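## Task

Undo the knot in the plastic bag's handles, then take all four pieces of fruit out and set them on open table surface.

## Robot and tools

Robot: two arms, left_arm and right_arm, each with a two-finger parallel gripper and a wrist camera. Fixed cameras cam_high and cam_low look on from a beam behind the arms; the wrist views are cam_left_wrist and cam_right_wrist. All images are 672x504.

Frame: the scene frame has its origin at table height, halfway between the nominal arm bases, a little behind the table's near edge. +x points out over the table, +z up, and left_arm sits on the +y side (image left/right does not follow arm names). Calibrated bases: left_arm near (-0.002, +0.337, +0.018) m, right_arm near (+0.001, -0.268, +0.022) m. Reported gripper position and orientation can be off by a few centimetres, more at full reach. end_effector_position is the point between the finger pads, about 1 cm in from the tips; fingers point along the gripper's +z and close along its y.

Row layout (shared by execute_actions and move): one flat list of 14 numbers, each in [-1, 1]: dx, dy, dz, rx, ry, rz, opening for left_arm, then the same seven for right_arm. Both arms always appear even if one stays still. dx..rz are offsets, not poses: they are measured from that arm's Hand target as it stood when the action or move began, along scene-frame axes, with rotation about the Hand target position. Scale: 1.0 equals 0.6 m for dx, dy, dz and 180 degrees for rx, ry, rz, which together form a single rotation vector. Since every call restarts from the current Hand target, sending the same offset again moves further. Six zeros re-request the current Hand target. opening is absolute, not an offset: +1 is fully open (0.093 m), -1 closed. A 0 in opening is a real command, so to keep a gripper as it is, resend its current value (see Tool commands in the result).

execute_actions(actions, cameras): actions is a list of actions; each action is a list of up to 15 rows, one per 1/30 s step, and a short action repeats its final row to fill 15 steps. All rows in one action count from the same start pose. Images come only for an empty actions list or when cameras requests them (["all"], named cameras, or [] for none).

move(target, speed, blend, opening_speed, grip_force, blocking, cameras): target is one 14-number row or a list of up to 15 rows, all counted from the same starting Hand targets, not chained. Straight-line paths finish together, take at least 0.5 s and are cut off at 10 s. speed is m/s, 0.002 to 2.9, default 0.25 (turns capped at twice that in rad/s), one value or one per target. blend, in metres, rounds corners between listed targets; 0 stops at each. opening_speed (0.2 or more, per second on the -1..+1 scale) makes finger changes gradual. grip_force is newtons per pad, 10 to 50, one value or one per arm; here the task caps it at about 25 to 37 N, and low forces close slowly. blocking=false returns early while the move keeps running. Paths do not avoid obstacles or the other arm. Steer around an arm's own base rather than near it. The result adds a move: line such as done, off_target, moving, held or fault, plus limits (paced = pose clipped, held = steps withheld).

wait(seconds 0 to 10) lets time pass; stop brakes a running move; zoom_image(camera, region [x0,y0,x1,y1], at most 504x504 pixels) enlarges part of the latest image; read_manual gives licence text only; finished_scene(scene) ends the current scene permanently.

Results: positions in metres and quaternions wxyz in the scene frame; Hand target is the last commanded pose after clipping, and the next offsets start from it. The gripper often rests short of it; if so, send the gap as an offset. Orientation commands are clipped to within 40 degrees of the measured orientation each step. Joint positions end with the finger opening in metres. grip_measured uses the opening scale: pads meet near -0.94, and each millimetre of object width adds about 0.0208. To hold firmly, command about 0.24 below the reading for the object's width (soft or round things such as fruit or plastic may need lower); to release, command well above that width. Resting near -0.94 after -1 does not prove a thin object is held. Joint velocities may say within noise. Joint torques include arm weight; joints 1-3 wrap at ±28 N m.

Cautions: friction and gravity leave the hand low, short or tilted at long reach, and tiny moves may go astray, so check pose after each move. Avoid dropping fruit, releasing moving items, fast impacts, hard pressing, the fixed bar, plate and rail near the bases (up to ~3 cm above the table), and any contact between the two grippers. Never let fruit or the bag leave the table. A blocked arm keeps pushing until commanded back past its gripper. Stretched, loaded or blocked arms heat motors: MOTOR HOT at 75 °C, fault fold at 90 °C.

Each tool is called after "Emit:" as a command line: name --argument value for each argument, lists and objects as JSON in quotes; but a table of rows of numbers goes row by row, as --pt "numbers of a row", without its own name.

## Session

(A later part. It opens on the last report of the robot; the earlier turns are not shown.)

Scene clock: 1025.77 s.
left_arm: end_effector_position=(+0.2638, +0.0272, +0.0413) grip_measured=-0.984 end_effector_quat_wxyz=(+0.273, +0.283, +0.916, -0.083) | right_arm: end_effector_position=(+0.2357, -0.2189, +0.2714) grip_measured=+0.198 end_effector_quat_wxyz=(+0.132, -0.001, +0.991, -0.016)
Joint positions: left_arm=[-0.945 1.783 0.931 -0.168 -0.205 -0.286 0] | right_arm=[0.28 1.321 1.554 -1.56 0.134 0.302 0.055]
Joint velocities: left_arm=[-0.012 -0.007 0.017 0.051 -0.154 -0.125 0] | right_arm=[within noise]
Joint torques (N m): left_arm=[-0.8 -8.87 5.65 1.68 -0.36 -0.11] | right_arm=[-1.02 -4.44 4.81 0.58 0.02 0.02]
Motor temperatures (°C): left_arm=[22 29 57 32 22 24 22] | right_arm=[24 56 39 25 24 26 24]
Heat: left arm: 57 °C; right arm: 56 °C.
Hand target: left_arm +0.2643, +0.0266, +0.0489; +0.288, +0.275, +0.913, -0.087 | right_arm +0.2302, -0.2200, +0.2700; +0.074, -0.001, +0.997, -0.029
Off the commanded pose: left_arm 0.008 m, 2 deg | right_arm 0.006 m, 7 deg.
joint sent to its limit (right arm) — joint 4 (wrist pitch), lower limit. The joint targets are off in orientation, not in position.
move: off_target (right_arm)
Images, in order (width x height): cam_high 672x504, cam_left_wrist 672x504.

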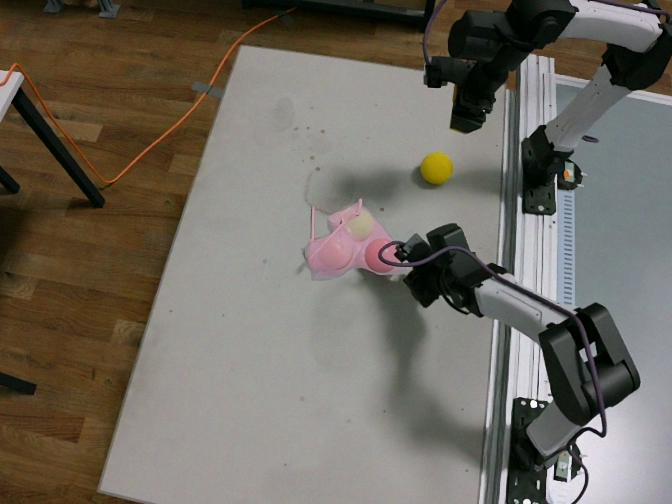

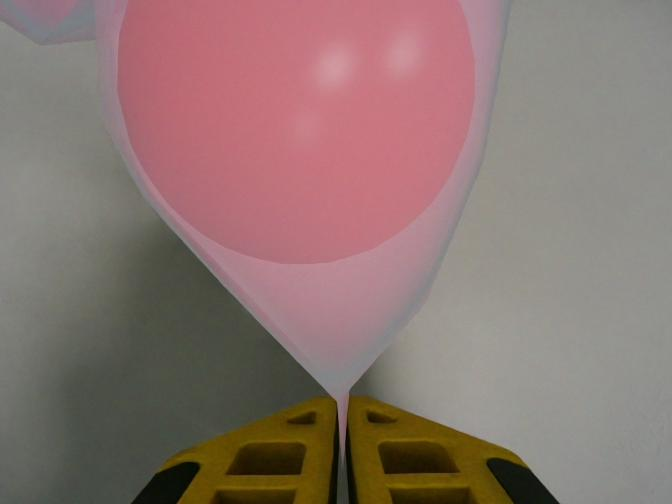

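Emit:
move --target '[0.06,0.17,0.0,0,0,0,-1, 0,0,0,0,0,0,0.2]' --speed 0.08 --cameras '["cam_left_wrist","cam_high"]'

Emit:
zoom_image --camera "cam_high" --region '[260, 170, 420, 320]'

Scene clock: 1036.50 s.
left_arm: end_effector_position=(+0.2958, +0.1328, +0.0408) grip_measured=-0.984 end_effector_quat_wxyz=(+0.266, +0.272, +0.922, -0.073) | right_arm: end_effector_position=(+0.2357, -0.2189, +0.2714) grip_measured=+0.198 end_effector_quat_wxyz=(+0.132, -0.001, +0.991, -0.016)
Joint positions: left_arm=[-0.626 1.601 0.731 -0.139 -0.054 -0.035 0] | right_arm=[0.28 1.321 1.554 -1.56 0.134 0.302 0.055]
Joint torques (N m): left_arm=[0.16 -7.21 5.59 2.02 0.13 0.16] | right_arm=[-0.95 -4.4 4.72 0.65 -0.03 0.02]
Motor temperatures (°C): left_arm=[22 30 55 32 22 24 22] | right_arm=[24 54 39 25 24 26 24]
Heat: left arm: 55 °C; right arm: 54 °C.
Hand target: left_arm +0.3003, +0.1285, +0.0490; +0.288, +0.275, +0.913, -0.087 | right_arm +0.2302, -0.2200, +0.2700; +0.074, -0.001, +0.997, -0.029
Off the commanded pose: left_arm 0.010 m, 3 deg | right_arm 0.006 m, 7 deg.
joint sent to its limit (right arm) — joint 4 (wrist pitch), lower limit. The joint targets are off in orientation, not in position.
move: off_target (left_arm, right_arm)
Images, in order (width x height): cam_high 672x504, cam_left_wrist 672x504.

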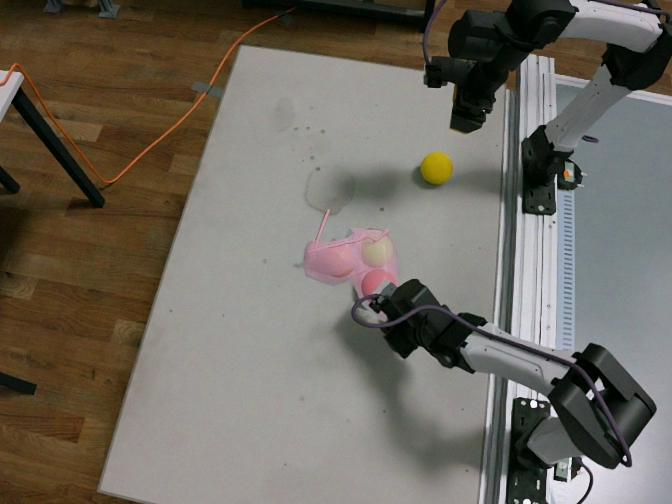

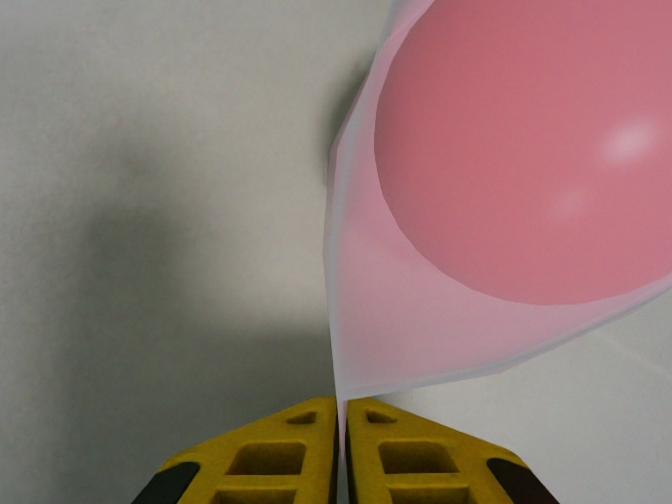

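Scaled by 3.150 from the camera's 672x504 image, which has a finer 960x720 frame.

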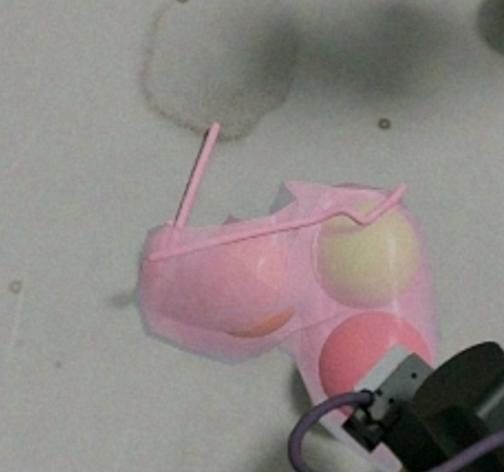

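Emit:
move --target '[0.0,-0.03,0.15,0,0,0,-1, 0,0,0,0,0,0,0.2]' --speed 0.06 --cameras '["cam_left_wrist","cam_high"]'

Emit:
zoom_image --camera "cam_high" --region '[260, 170, 420, 320]'

Scene clock: 1042.33 s.
left_arm: end_effector_position=(+0.3011, +0.1104, +0.1260) grip_measured=-0.984 end_effector_quat_wxyz=(+0.284, +0.280, +0.913, -0.089) | right_arm: end_effector_position=(+0.2357, -0.2189, +0.2714) grip_measured=+0.198 end_effector_quat_wxyz=(+0.132, -0.001, +0.991, -0.016)
Joint positions: left_arm=[-0.669 1.485 0.97 -0.45 -0.053 -0.056 0] | right_arm=[0.28 1.321 1.554 -1.56 0.134 0.302 0.055]
Joint torques (N m): left_arm=[-0.84 -6.93 10.36 1.19 -0.2 -0.11] | right_arm=[-0.8 -4.42 4.93 0.64 -0.01 0.03]
Motor temperatures (°C): left_arm=[22 30 55 32 22 24 22] | right_arm=[24 53 38 25 24 26 24]
Heat: left arm: 55 °C; right arm: 53 °C.
Hand target: left_arm +0.3002, +0.1105, +0.1388; +0.288, +0.275, +0.913, -0.087 | right_arm +0.2302, -0.2200, +0.2700; +0.074, -0.001, +0.997, -0.029
Off the commanded pose: left_arm 0.013 m, 1 deg | right_arm 0.006 m, 7 deg.
joint sent to its limit (right arm) — joint 4 (wrist pitch), lower limit. The joint targets are off in orientation, not in position.
move: off_target (left_arm, right_arm)
Images, in order (width x height): cam_high 672x504, cam_left_wrist 672x504.

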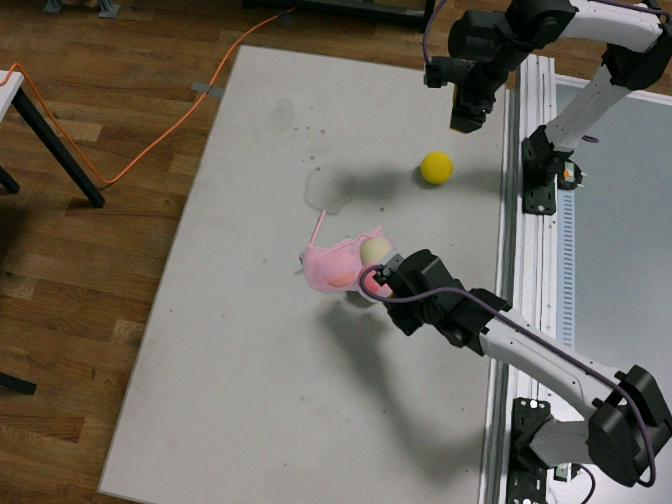

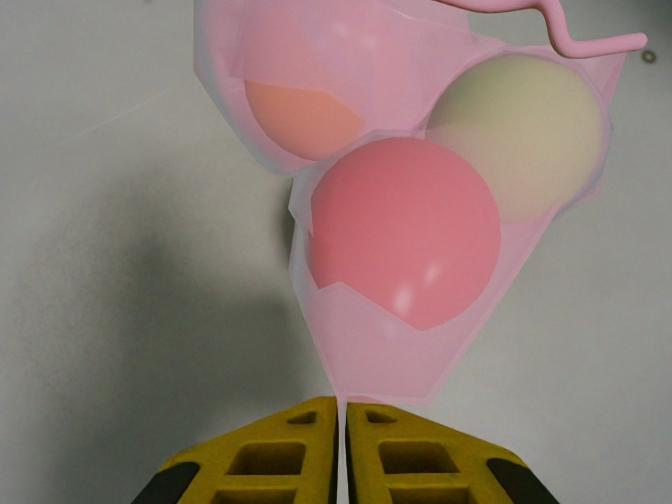

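Scaled by 3.150 from the camera's 672x504 image, which has a finer 960x720 frame.

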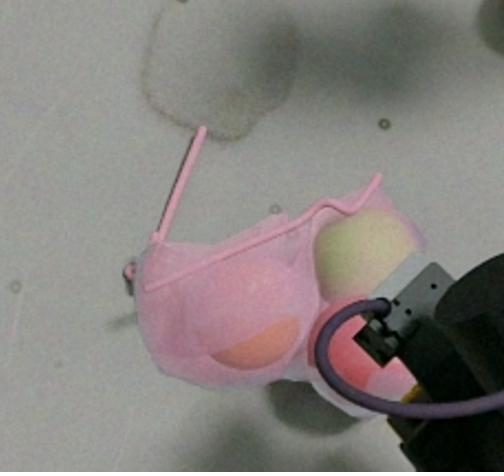

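Emit:
move --target '[0.02,-0.03,0.13,0,0,0,-1, 0,0,0,0,0,0,0.2]' --speed 0.06 --cameras '["cam_left_wrist","cam_high"]'

Emit:
zoom_image --camera "cam_high" --region '[260, 170, 420, 320]'

Scene clock: 1047.13 s.
left_arm: end_effector_position=(+0.3152, +0.0912, +0.2159) grip_measured=-0.984 end_effector_quat_wxyz=(+0.299, +0.277, +0.908, -0.096) | right_arm: end_effector_position=(+0.2357, -0.2189, +0.2714) grip_measured=+0.198 end_effector_quat_wxyz=(+0.132, -0.001, +0.991, -0.016)
Joint positions: left_arm=[-0.694 1.512 1.335 -0.754 -0.067 -0.077 0] | right_arm=[0.28 1.321 1.554 -1.56 0.134 0.302 0.055]
Joint torques (N m): left_arm=[-0.84 -5.07 10.51 1.23 -0.22 -0.11] | right_arm=[-0.87 -4.59 4.72 0.61 0.03 0.03]
Motor temperatures (°C): left_arm=[22 30 55 32 22 24 22] | right_arm=[24 52 38 25 24 26 24]
Heat: left arm: 55 °C; right arm: 52 °C.
Hand target: left_arm +0.3123, +0.0925, +0.2169; +0.288, +0.275, +0.913, -0.087 | right_arm +0.2302, -0.2200, +0.2700; +0.074, -0.001, +0.997, -0.029
Off the commanded pose: left_arm 0.003 m, 2 deg | right_arm 0.006 m, 7 deg.
joint sent to its limit (right arm) — joint 4 (wrist pitch), lower limit. The joint targets are off in orientation, not in position.
move: off_target (right_arm)
Images, in order (width x height): cam_high 672x504, cam_left_wrist 672x504.

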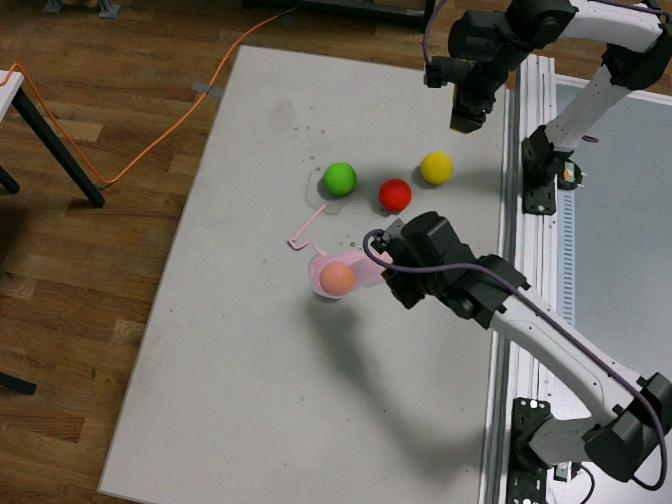

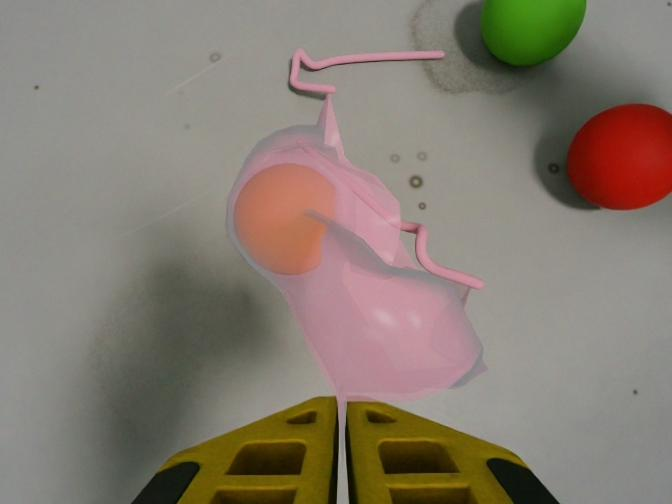

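Scaled by 3.150 from the camera's 672x504 image, which has a finer 960x720 frame.

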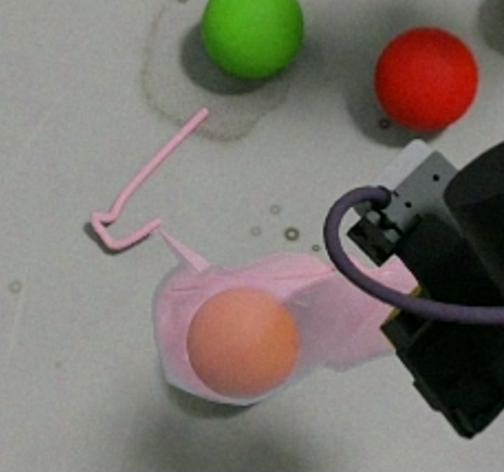

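Emit:
move --target '[0.09,0.02,0.07,0.0,0.0,0.0,-1, 0,0,0,0,0,0,0.2]' --speed 0.05 --cameras '["cam_left_wrist","cam_high"]'

Emit:
zoom_image --camera "cam_high" --region '[260, 150, 460, 320]'

Scene clock: 1069.23 s.
left_arm: end_effector_position=(+0.3698, +0.1033, +0.2593) grip_measured=-0.984 end_effector_quat_wxyz=(+0.304, +0.267, +0.911, -0.086) | right_arm: end_effector_position=(+0.2357, -0.2189, +0.2714) grip_measured=+0.198 end_effector_quat_wxyz=(+0.132, -0.001, +0.991, -0.016)
Joint positions: left_arm=[-0.579 1.674 1.675 -0.926 -0.026 0.002 0] | right_arm=[0.28 1.321 1.554 -1.56 0.134 0.302 0.055]
Joint torques (N m): left_arm=[0.1 -6.04 10.35 1.2 0.21 0.16] | right_arm=[-0.92 -4.31 4.83 0.61 0.01 0.02]
Motor temperatures (°C): left_arm=[22 29 56 31 22 24 22] | right_arm=[24 49 38 26 24 26 24]
Heat: left arm: 56 °C; right arm: 49 °C.
Hand target: left_arm +0.3663, +0.1046, +0.2588; +0.288, +0.275, +0.913, -0.086 | right_arm +0.2302, -0.2200, +0.2700; +0.074, -0.001, +0.997, -0.029
Off the commanded pose: left_arm 0.004 m, 2 deg | right_arm 0.006 m, 7 deg.
joint sent to its limit (right arm) — joint 4 (wrist pitch), lower limit. The joint targets are off in orientation, not in position.
move: off_target (right_arm)
Images, in order (width x height): cam_high 672x504, cam_left_wrist 672x504.

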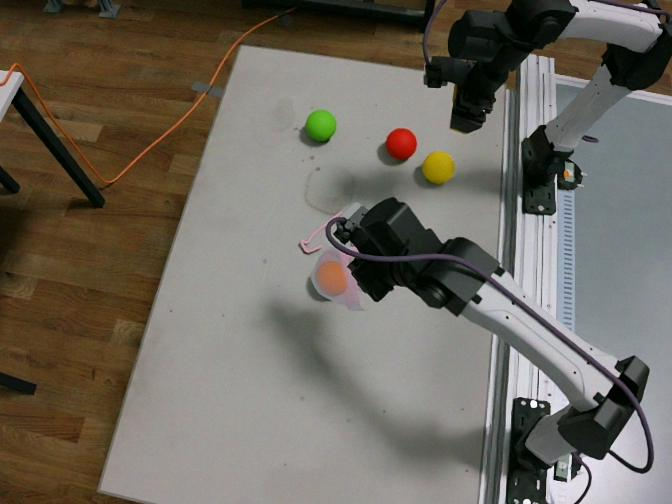

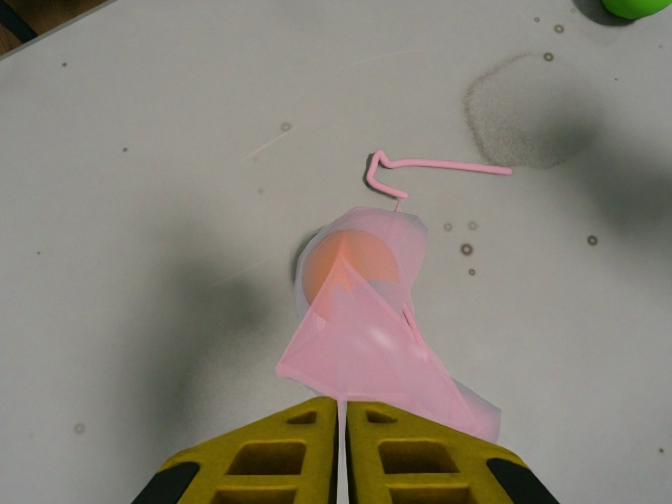

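Scaled by 2.520 from the camera's 672x504 image, which has a finer 960x720 frame.

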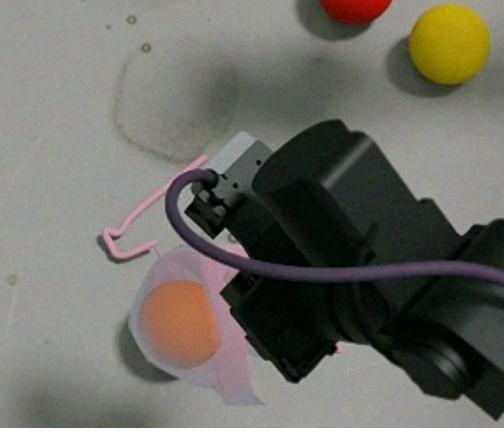

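Emit:
wait --seconds 0.2 --cameras '["cam_high"]'

Scene clock: 1072.53 s.
left_arm: end_effector_position=(+0.3697, +0.1033, +0.2592) grip_measured=-0.984 end_effector_quat_wxyz=(+0.304, +0.267, +0.911, -0.085) | right_arm: end_effector_position=(+0.2357, -0.2189, +0.2714) grip_measured=+0.198 end_effector_quat_wxyz=(+0.132, -0.001, +0.991, -0.016)
Joint positions: left_arm=[-0.579 1.674 1.675 -0.926 -0.026 0.003 0] | right_arm=[0.28 1.321 1.554 -1.56 0.134 0.302 0.055]
Joint torques (N m): left_arm=[0.2 -6.02 10.37 1.21 0.18 0.17] | right_arm=[-0.94 -4.34 4.85 0.58 -0.01 0.03]
Motor temperatures (°C): left_arm=[22 29 57 31 22 24 22] | right_arm=[24 49 38 26 24 26 24]
Heat: left arm: 57 °C; right arm: 49 °C.
Hand target: left_arm +0.3663, +0.1046, +0.2588; +0.288, +0.275, +0.913, -0.086 | right_arm +0.2302, -0.2200, +0.2700; +0.074, -0.001, +0.997, -0.029
Tool commands: left_gripper/opening=-1.0 right_gripper/opening=+0.2
Off the commanded pose: left_arm 0.004 m, 2 deg | right_arm 0.006 m, 7 deg.
wait: 0.20 s; at rest from the start
Images, in order (width x height): cam_high 672x504.

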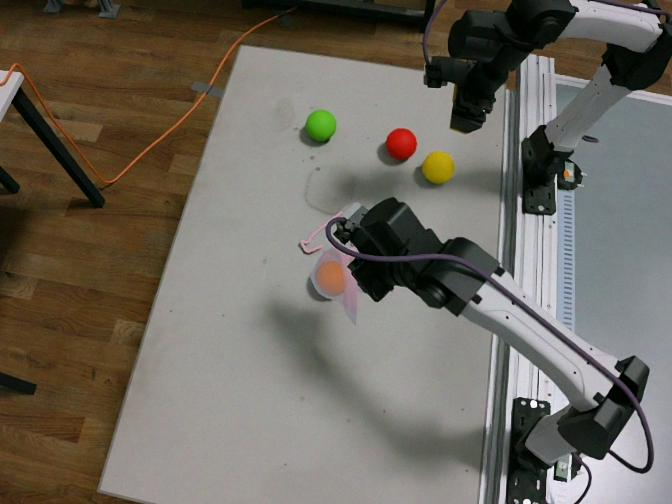

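Emit:
wait --seconds 0.1 --cameras '["cam_left_wrist","cam_high"]'

Emit:
zoom_image --camera "cam_left_wrist" --region '[240, 140, 540, 440]'

Scene clock: 1077.33 s.
left_arm: end_effector_position=(+0.3697, +0.1033, +0.2592) grip_measured=-0.984 end_effector_quat_wxyz=(+0.304, +0.267, +0.911, -0.085) | right_arm: end_effector_position=(+0.2357, -0.2189, +0.2714) grip_measured=+0.198 end_effector_quat_wxyz=(+0.132, -0.001, +0.991, -0.016)
Joint positions: left_arm=[-0.579 1.674 1.675 -0.926 -0.026 0.003 0] | right_arm=[0.28 1.321 1.554 -1.56 0.134 0.302 0.055]
Joint torques (N m): left_arm=[0.21 -6.02 10.28 1.21 0.18 0.18] | right_arm=[-0.94 -4.19 4.85 0.59 0 0]
Motor temperatures (°C): left_arm=[22 29 58 31 22 24 22] | right_arm=[24 49 38 26 24 26 24]
Heat: left arm: 58 °C; right arm: 49 °C.
Hand target: left_arm +0.3663, +0.1046, +0.2588; +0.288, +0.275, +0.913, -0.086 | right_arm +0.2302, -0.2200, +0.2700; +0.074, -0.001, +0.997, -0.029
Tool commands: left_gripper/opening=-1.0 right_gripper/opening=+0.2
Off the commanded pose: left_arm 0.004 m, 2 deg | right_arm 0.006 m, 7 deg.
wait: 0.10 s; at rest from the start
Images, in order (width x height): cam_high 672x504, cam_left_wrist 672x504.

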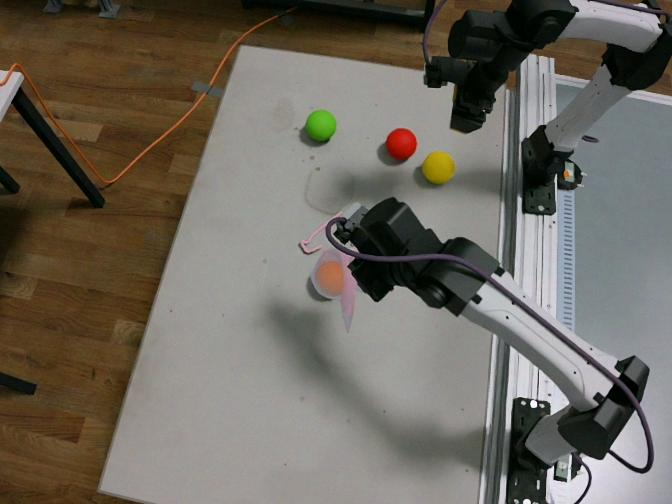

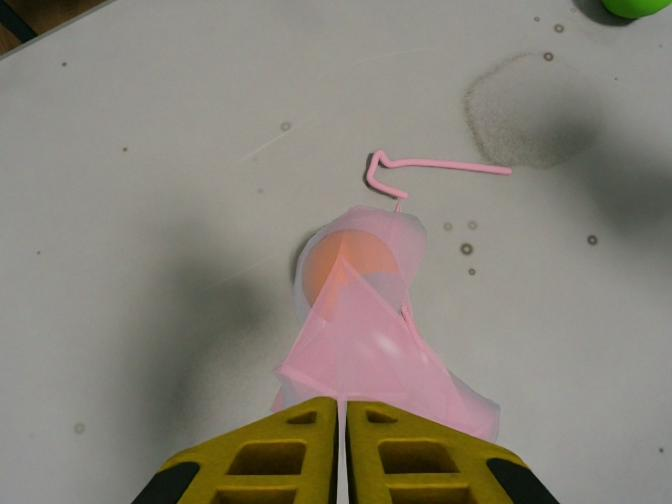

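Scaled by 1.680 from the camera's 672x504 image, which has a finer 960x720 frame.

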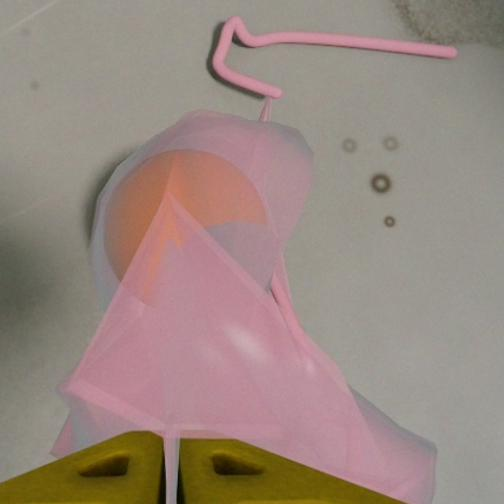

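Emit:
move --target '[0.02,0.02,0.06,0.0,0.0,0.0,-1, 0,0,0,0,0,0,0.2]' --speed 0.04 --cameras '["cam_left_wrist","cam_high"]'

Emit:
zoom_image --camera "cam_left_wrist" --region '[240, 140, 540, 440]'

Scene clock: 1143.63 s.
left_arm: end_effector_position=(+0.3820, +0.1152, +0.2945) grip_measured=-0.984 end_effector_quat_wxyz=(+0.301, +0.267, +0.911, -0.084) | right_arm: end_effector_position=(+0.2357, -0.2189, +0.2714) grip_measured=+0.198 end_effector_quat_wxyz=(+0.132, -0.001, +0.991, -0.016)
Joint positions: left_arm=[-0.532 1.742 1.906 -1.093 0.001 0.041 0] | right_arm=[0.28 1.321 1.554 -1.56 0.134 0.302 0.055]
Joint torques (N m): left_arm=[0.06 -6.41 10.06 1.27 0.24 0.16] | right_arm=[-1.03 -4.42 5.01 0.62 0 0.04]
Motor temperatures (°C): left_arm=[22 29 62 30 22 24 22] | right_arm=[24 46 37 26 24 26 24]
Heat: left arm: 62 °C; right arm: 46 °C.
Hand target: left_arm +0.3783, +0.1166, +0.2949; +0.288, +0.275, +0.913, -0.087 | right_arm +0.2302, -0.2200, +0.2700; +0.074, -0.001, +0.997, -0.029
Off the commanded pose: left_arm 0.004 m, 2 deg | right_arm 0.006 m, 7 deg.
joint sent to its limit (right arm) — joint 4 (wrist pitch), lower limit. The joint targets are off in orientation, not in position.
move: off_target (right_arm)
Images, in order (width x height): cam_high 672x504, cam_left_wrist 672x504.

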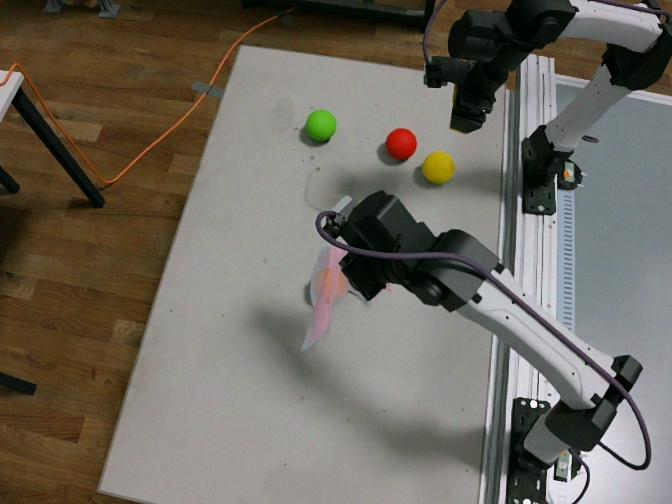

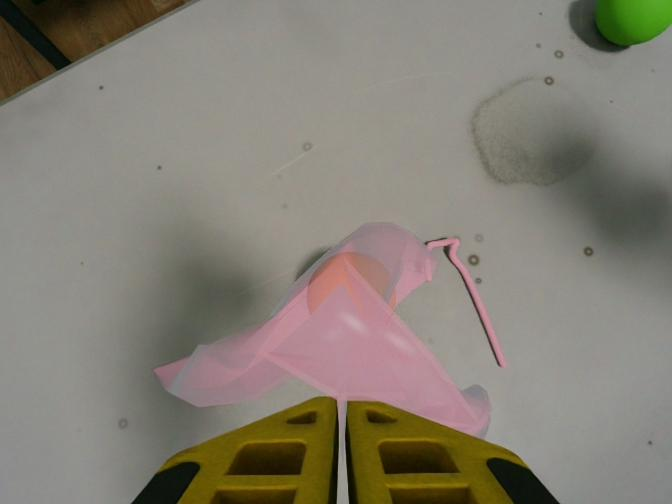

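Scaled by 1.680 from the camera's 672x504 image, which has a finer 960x720 frame.

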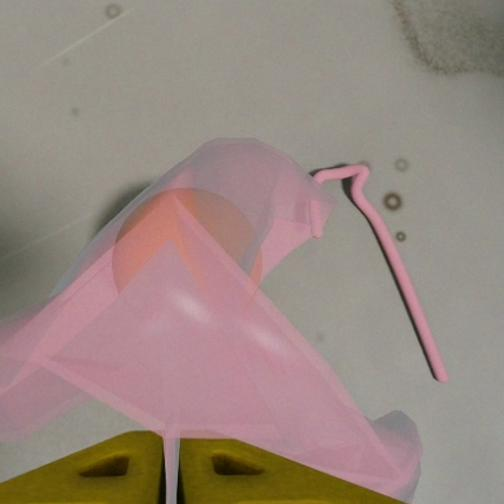

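Emit:
move --target '[0.0,0.02,0.083,-0.0404,-0.0599,0.0,-1, 0,0,0,0,0,0,0.2]' --speed 0.05 --cameras '["cam_left_wrist","cam_high"]'

Emit:
zoom_image --camera "cam_high" --region '[260, 180, 460, 380]'

Scene clock: 1155.43 s.
left_arm: end_effector_position=(+0.3739, +0.1314, +0.3291) grip_measured=-0.984 end_effector_quat_wxyz=(+0.356, +0.260, +0.891, -0.106) | right_arm: end_effector_position=(+0.2357, -0.2189, +0.2714) grip_measured=+0.198 end_effector_quat_wxyz=(+0.132, -0.001, +0.991, -0.016)
Joint positions: left_arm=[-0.495 1.617 1.832 -1.02 0.04 0.061 0] | right_arm=[0.28 1.321 1.554 -1.56 0.134 0.302 0.055]
Joint torques (N m): left_arm=[0.24 -8.13 6.46 2.42 0.26 0.15] | right_arm=[-0.94 -4.52 4.88 0.62 -0.01 0.01]
Motor temperatures (°C): left_arm=[22 30 60 31 22 24 22] | right_arm=[24 46 37 26 24 26 24]
Heat: left arm: 60 °C; right arm: 46 °C.
Hand target: left_arm +0.3783, +0.1286, +0.3448; +0.389, +0.263, +0.875, -0.118 | right_arm +0.2302, -0.2200, +0.2700; +0.074, -0.001, +0.997, -0.029
Off the commanded pose: left_arm 0.016 m, 4 deg | right_arm 0.006 m, 7 deg.
joint sent to its limit (right arm) — joint 4 (wrist pitch), lower limit. The joint targets are off in orientation, not in position.
move: off_target (left_arm, right_arm)
Images, in order (width x height): cam_high 672x504, cam_left_wrist 672x504.

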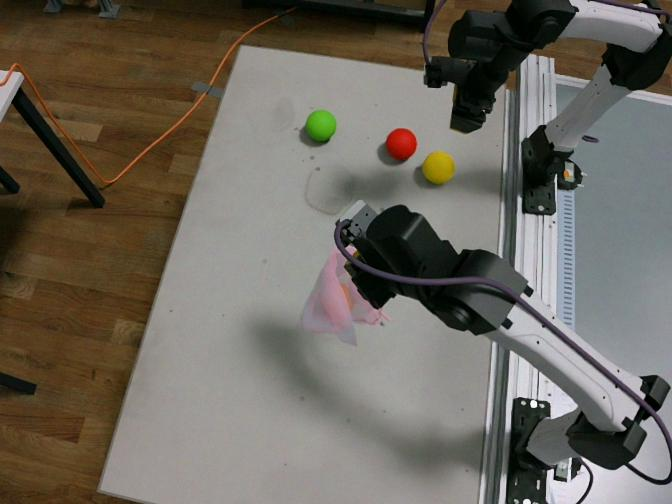

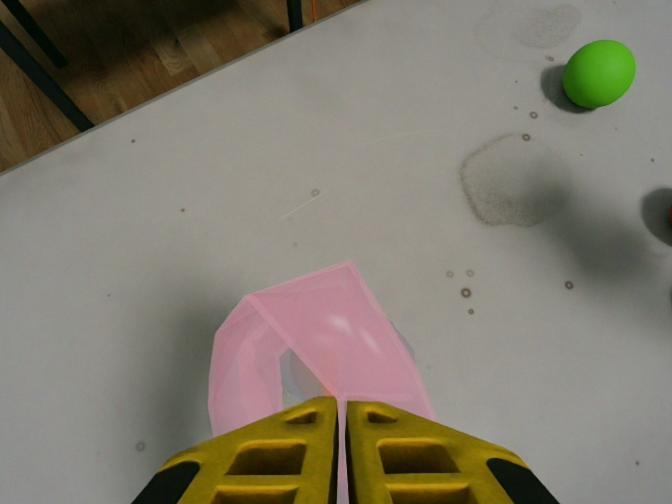

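Scaled by 2.520 from the camera's 672x504 image, which has a finer 960x720 frame.

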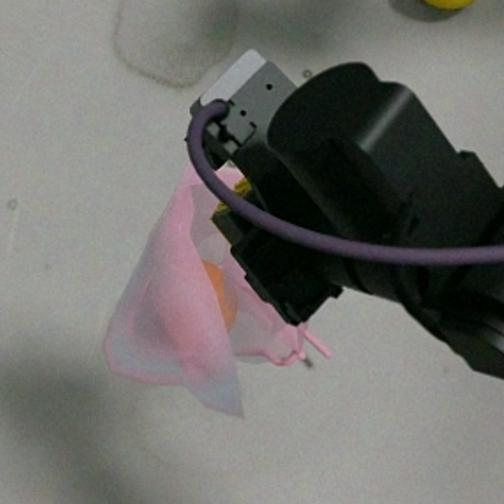

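Emit:
move --target '[0,0,0,0,0,0,-1, -0.017,0.2,-0.05,0.1284,-0.2649,0.2414,0.2]' --speed 0.25 --cameras '["cam_right_wrist","cam_high"]'

Emit:
zoom_image --camera "cam_right_wrist" --region '[150, 50, 550, 350]'

Scene clock: 1168.03 s.
left_arm: end_effector_position=(+0.3740, +0.1313, +0.3293) grip_measured=-0.984 end_effector_quat_wxyz=(+0.357, +0.260, +0.891, -0.106) | right_arm: end_effector_position=(+0.2183, -0.1048, +0.2376) grip_measured=+0.198 end_effector_quat_wxyz=(+0.450, -0.325, +0.811, +0.185)
Joint positions: left_arm=[-0.495 1.617 1.832 -1.019 0.041 0.061 0] | right_arm=[0.513 0.729 0.708 -0.551 -0.169 -0.123 0.055]
Joint torques (N m): left_arm=[0.24 -8.06 6.42 2.46 0.27 0.17] | right_arm=[0.21 -0.57 6.15 2.08 -0.17 0.02]
Motor temperatures (°C): left_arm=[22 31 58 34 22 24 22] | right_arm=[24 45 37 26 24 26 24]
Heat: left arm: 58 °C; right arm: 45 °C.
Hand target: left_arm +0.3783, +0.1285, +0.3448; +0.389, +0.263, +0.875, -0.118 | right_arm +0.2200, -0.1000, +0.2401; +0.462, -0.332, +0.800, +0.191
Off the commanded pose: left_arm 0.016 m, 4 deg | right_arm 0.006 m, 2 deg.
move: off_target (left_arm)
Images, in order (width x height): cam_high 672x504, cam_right_wrist 672x504.

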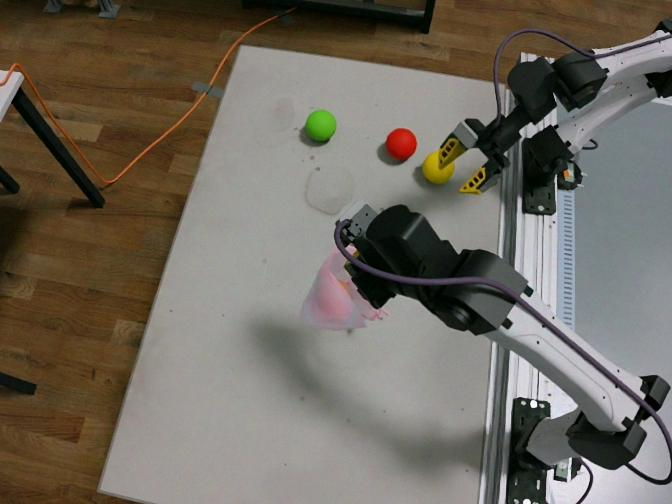

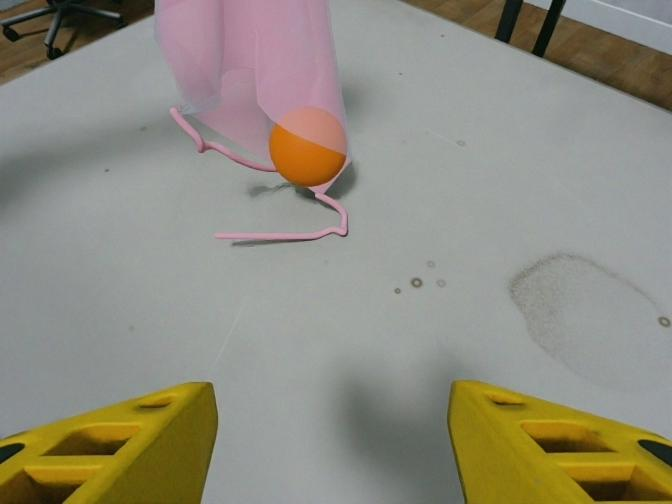

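Scaled by 1.260 from the camera's 672x504 image, which has a finer 960x720 frame.

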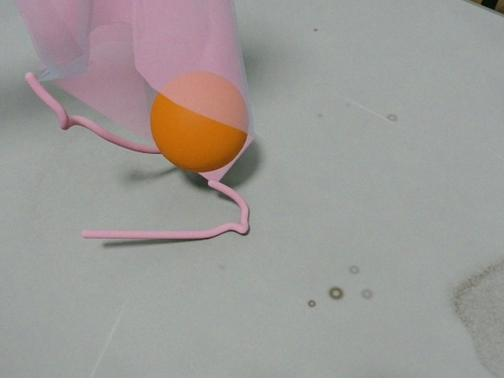

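Emit:
move --target '[-0.02,0.02,0.07,-0.03,-0.045,0.0,-1, 0,0,0,0,0,0,0.2]' --speed 0.05 --cameras '["cam_right_wrist","cam_high"]'

Emit:
zoom_image --camera "cam_right_wrist" --region '[100, 0, 500, 300]'

Scene clock: 1175.60 s.
left_arm: end_effector_position=(+0.3627, +0.1430, +0.3710) grip_measured=-0.984 end_effector_quat_wxyz=(+0.430, +0.249, +0.858, -0.129) | right_arm: end_effector_position=(+0.2184, -0.1047, +0.2378) grip_measured=+0.198 end_effector_quat_wxyz=(+0.450, -0.325, +0.811, +0.185)
Joint positions: left_arm=[-0.472 1.48 1.747 -0.904 0.071 0.063 0] | right_arm=[0.513 0.729 0.708 -0.55 -0.17 -0.123 0.055]
Joint torques (N m): left_arm=[0.16 -6.79 6.43 2.72 0.27 0.15] | right_arm=[-0.02 -0.68 6.15 2.08 -0.19 0.02]
Motor temperatures (°C): left_arm=[22 32 57 36 22 24 22] | right_arm=[24 44 37 30 24 26 24]
Heat: left arm: 57 °C; right arm: 44 °C.
Hand target: left_arm +0.3662, +0.1406, +0.3868; +0.462, +0.252, +0.839, -0.140 | right_arm +0.2200, -0.1000, +0.2401; +0.462, -0.332, +0.800, +0.191
Off the commanded pose: left_arm 0.016 m, 4 deg | right_arm 0.006 m, 2 deg.
move: off_target (left_arm)
Images, in order (width x height): cam_high 672x504, cam_right_wrist 672x504.

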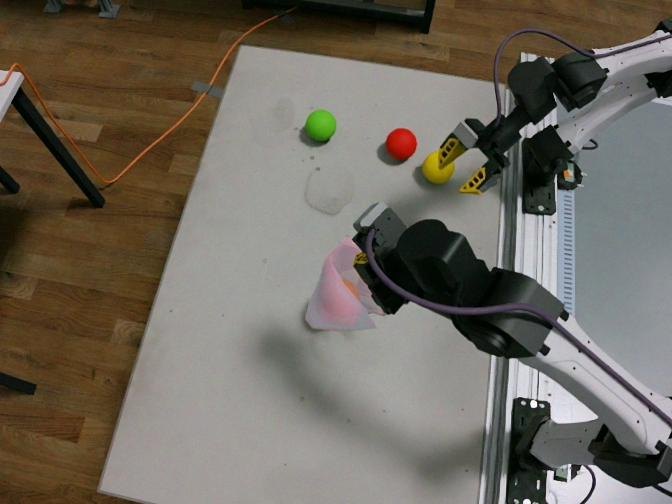

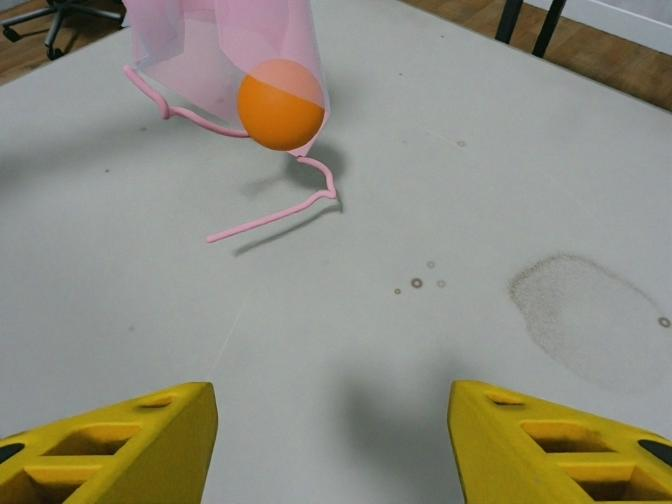

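Scaled by 1.260 from the camera's 672x504 image, which has a finer 960x720 frame.

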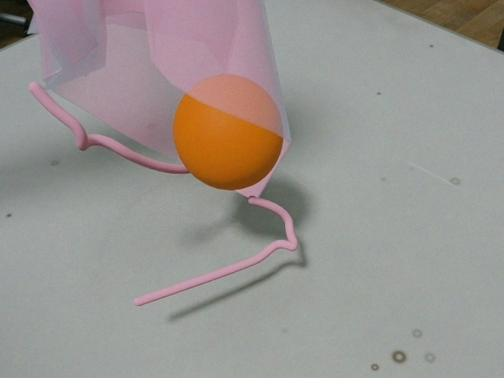

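Emit:
move --pt "0.0 0.0 -0.065 0.0 0.0 0.0 -1 0 0 0 0 0 0 0.2" --pt "-0.1 -0.2 -0.065 0.0 0.0 0.0 -1 0 0 0 0 0 0 0.2" --speed 0.05 --blend 0.01 --cameras '["cam_right_wrist","cam_high"]'

Emit:
zoom_image --camera "cam_right_wrist" --region '[100, 0, 500, 300]'

Scene clock: 1196.40 s.
left_arm: end_effector_position=(+0.2987, +0.0296, +0.3270) grip_measured=-0.984 end_effector_quat_wxyz=(+0.432, +0.269, +0.852, -0.125) | right_arm: end_effector_position=(+0.2184, -0.1047, +0.2378) grip_measured=+0.198 end_effector_quat_wxyz=(+0.450, -0.325, +0.811, +0.185)
Joint positions: left_arm=[-0.912 1.499 1.571 -0.733 -0.271 -0.161 0] | right_arm=[0.513 0.729 0.708 -0.55 -0.17 -0.123 0.055]
Joint torques (N m): left_arm=[-0.77 -5.15 10.92 2.51 -0.37 -0.13] | right_arm=[0.02 -0.72 6.19 2.11 -0.17 0.03]
Motor temperatures (°C): left_arm=[22 31 55 39 22 24 22] | right_arm=[24 43 38 34 24 26 24]
Heat: left arm: 55 °C; right arm: 43 °C.
Hand target: left_arm +0.3063, +0.0206, +0.3478; +0.462, +0.252, +0.839, -0.140 | right_arm +0.2200, -0.1000, +0.2401; +0.462, -0.332, +0.800, +0.191
Off the commanded pose: left_arm 0.024 m, 5 deg | right_arm 0.006 m, 2 deg.
move: off_target (left_arm)
Images, in order (width x height): cam_high 672x504, cam_right_wrist 672x504.

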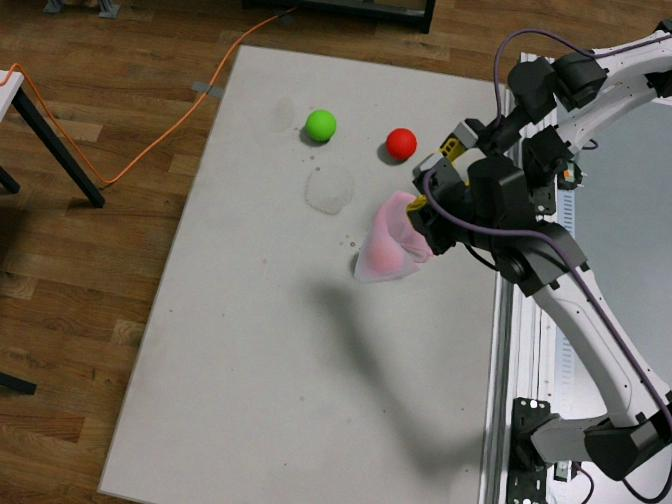

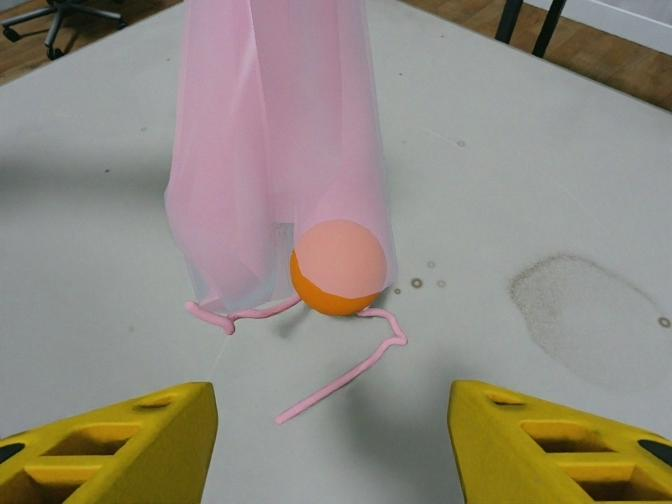

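Scaled by 1.260 from the camera's 672x504 image, which has a finer 960x720 frame.

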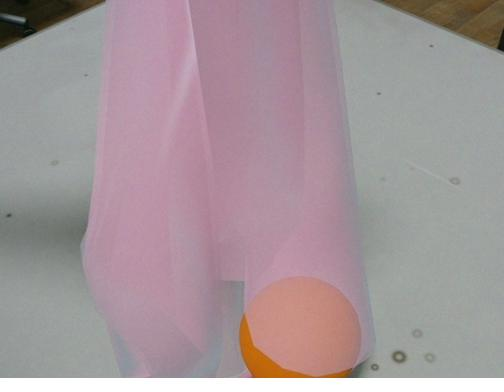

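Emit:
move --target '[0,0,0,0,0,0,-1, 0.158,0.075,-0.242,-0.0309,0.0601,-0.1939,-0.1]' --speed 0.2 --cameras '["cam_right_wrist","cam_high"]'

Scene clock: 1230.87 s.
left_arm: end_effector_position=(+0.2988, +0.0296, +0.3270) grip_measured=-0.984 end_effector_quat_wxyz=(+0.432, +0.269, +0.852, -0.125) | right_arm: end_effector_position=(+0.3048, -0.0670, +0.0842) grip_measured=-0.097 end_effector_quat_wxyz=(+0.385, -0.089, +0.918, +0.022)
Joint positions: left_arm=[-0.912 1.499 1.571 -0.733 -0.272 -0.161 0] | right_arm=[0.749 1.517 0.683 -0.057 0.454 0.428 0.041]
Joint torques (N m): left_arm=[-0.73 -5.11 10.86 2.51 -0.36 -0.11] | right_arm=[0.58 -4.68 9.18 1.65 0.4 0.23]
Motor temperatures (°C): left_arm=[22 29 56 44 22 24 22] | right_arm=[24 41 39 37 24 26 24]
Heat: left arm: 56 °C; right arm: 41 °C.
Hand target: left_arm +0.3063, +0.0206, +0.3478; +0.462, +0.252, +0.839, -0.140 | right_arm +0.3148, -0.0550, +0.0948; +0.405, -0.079, +0.910, +0.035
Off the commanded pose: left_arm 0.024 m, 5 deg | right_arm 0.019 m, 3 deg.
move: off_target (left_arm, right_arm)
Images, in order (width x height): cam_high 672x504, cam_right_wrist 672x504.

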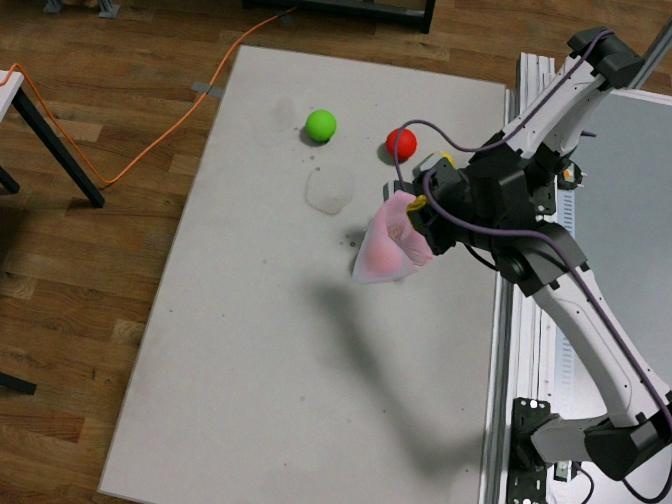

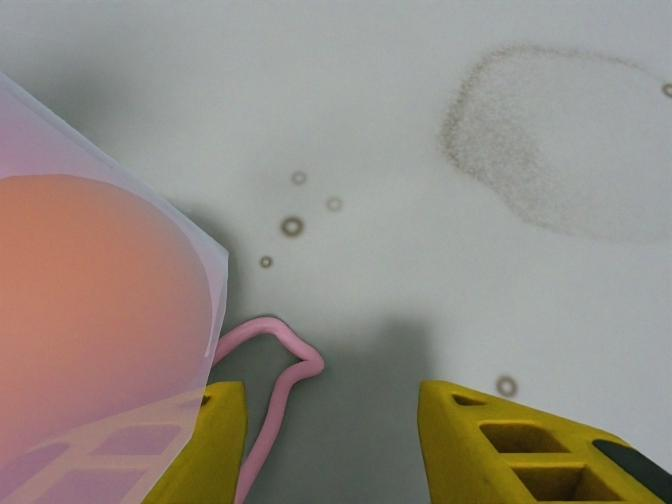

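Emit:
move --pt "0 0 0 0 0 0 -1 0.0253 0.0 -0.04 0 0 0 -0.42" --pt "0 0 0 0 0 0 -1 0.0253 0.0217 -0.11 0 0 0 -0.42" --speed 0.08 --blend 0.01 --cameras '["cam_right_wrist"]'

Scene clock: 1244.03 s.
left_arm: end_effector_position=(+0.2989, +0.0297, +0.3270) grip_measured=-0.984 end_effector_quat_wxyz=(+0.432, +0.269, +0.852, -0.124) | right_arm: end_effector_position=(+0.3301, -0.0461, +0.0315) grip_measured=-0.417 end_effector_quat_wxyz=(+0.399, -0.081, +0.913, +0.030)
Joint positions: left_arm=[-0.912 1.499 1.571 -0.733 -0.273 -0.161 0] | right_arm=[0.738 1.797 0.683 0.262 0.455 0.422 0.025]
Joint torques (N m): left_arm=[-0.75 -5.08 10.84 2.55 -0.37 -0.13] | right_arm=[0.51 -6.2 4.9 1.77 0.32 0.18]
Motor temperatures (°C): left_arm=[22 29 57 46 22 24 23] | right_arm=[24 42 38 36 24 26 24]
Heat: left arm: 57 °C; right arm: 42 °C.
Hand target: left_arm +0.3063, +0.0205, +0.3478; +0.462, +0.252, +0.839, -0.140 | right_arm +0.3299, -0.0419, +0.0287; +0.405, -0.079, +0.910, +0.035
Off the commanded pose: left_arm 0.024 m, 5 deg | right_arm 0.005 m, 1 deg.
move: off_target (left_arm)
Images, in order (width x height): cam_right_wrist 672x504.

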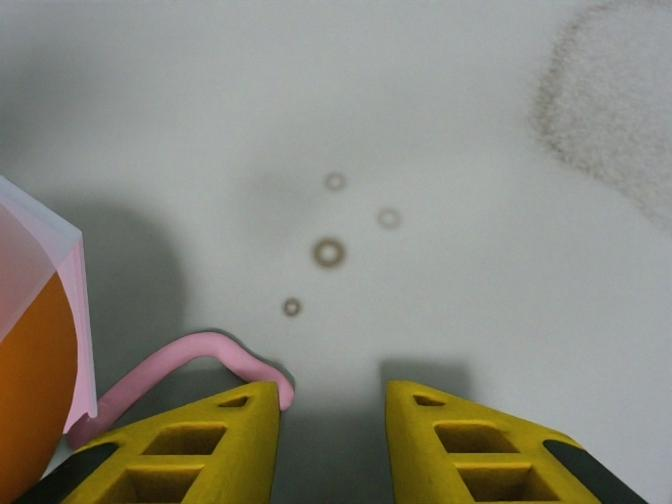

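Emit:
move --target '[0,0,0,0,0,0,-1, 0.0317,0.04,0.06,0,0,0.3167,-0.3]' --speed 0.1 --cameras '["cam_right_wrist"]'

Scene clock: 1257.73 s.
left_arm: end_effector_position=(+0.2989, +0.0298, +0.3271) grip_measured=-0.984 end_effector_quat_wxyz=(+0.433, +0.269, +0.852, -0.124) | right_arm: end_effector_position=(+0.3473, -0.0192, +0.0663) grip_measured=-0.302 end_effector_quat_wxyz=(+0.349, -0.500, +0.762, +0.218)
Joint positions: left_arm=[-0.912 1.499 1.571 -0.733 -0.273 -0.161 0] | right_arm=[0.396 1.794 0.872 0.057 -0.488 -0.548 0.031]
Joint torques (N m): left_arm=[-0.72 -5.07 10.82 2.52 -0.34 -0.12] | right_arm=[-0.77 -6.86 8.66 1.07 -0.47 0.02]
Motor temperatures (°C): left_arm=[22 29 57 47 22 24 23] | right_arm=[24 44 38 35 24 26 24]
Heat: left arm: 57 °C; right arm: 44 °C.
Hand target: left_arm +0.3063, +0.0205, +0.3478; +0.462, +0.252, +0.839, -0.140 | right_arm +0.3490, -0.0180, +0.0647; +0.339, -0.504, +0.762, +0.224
Off the commanded pose: left_arm 0.024 m, 5 deg | right_arm 0.003 m, 1 deg.
move: off_target (left_arm)
Images, in order (width x height): cam_right_wrist 672x504.

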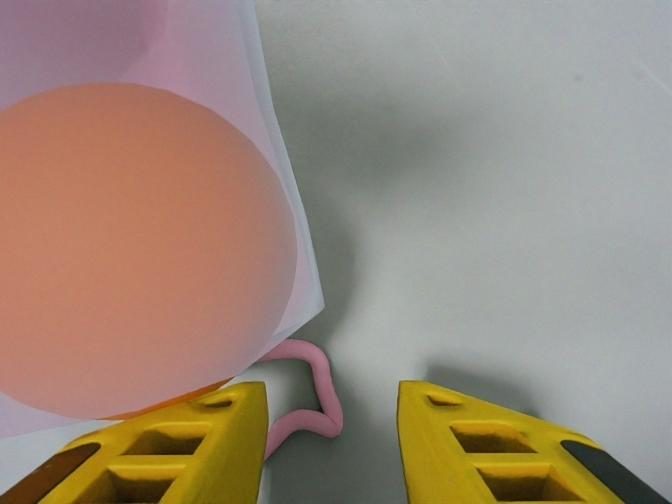

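Emit:
move --target '[0,0,0,0,0,0,-1, 0.0,0.0,-0.08,0,0,0,-0.3]' --speed 0.08 --cameras '["cam_right_wrist"]'

Scene clock: 1264.60 s.
left_arm: end_effector_position=(+0.2989, +0.0298, +0.3271) grip_measured=-0.984 end_effector_quat_wxyz=(+0.433, +0.269, +0.852, -0.124) | right_arm: end_effector_position=(+0.3505, -0.0175, +0.0243) grip_measured=-0.302 end_effector_quat_wxyz=(+0.338, -0.501, +0.765, +0.223)
Joint positions: left_arm=[-0.912 1.499 1.571 -0.733 -0.273 -0.161 0] | right_arm=[0.39 1.934 0.856 0.186 -0.499 -0.553 0.031]
Joint torques (N m): left_arm=[-0.73 -5.14 10.84 2.52 -0.35 -0.11] | right_arm=[-0.49 -7.23 4.41 1.61 -0.37 0.06]
Motor temperatures (°C): left_arm=[22 29 57 47 22 24 23] | right_arm=[24 44 39 34 24 26 24]
Heat: left arm: 57 °C; right arm: 44 °C.
Hand target: left_arm +0.3063, +0.0205, +0.3478; +0.462, +0.252, +0.839, -0.140 | right_arm +0.3489, -0.0180, +0.0166; +0.339, -0.504, +0.762, +0.224
Off the commanded pose: left_arm 0.024 m, 5 deg | right_arm 0.008 m, 1 deg.
move: off_target (left_arm)
Images, in order (width x height): cam_right_wrist 672x504.

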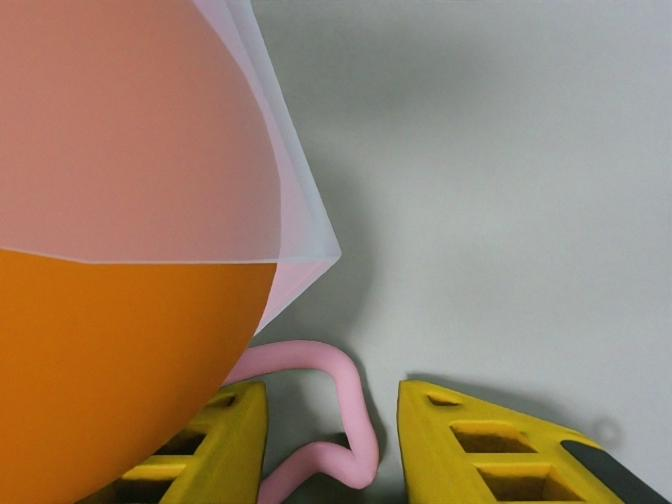

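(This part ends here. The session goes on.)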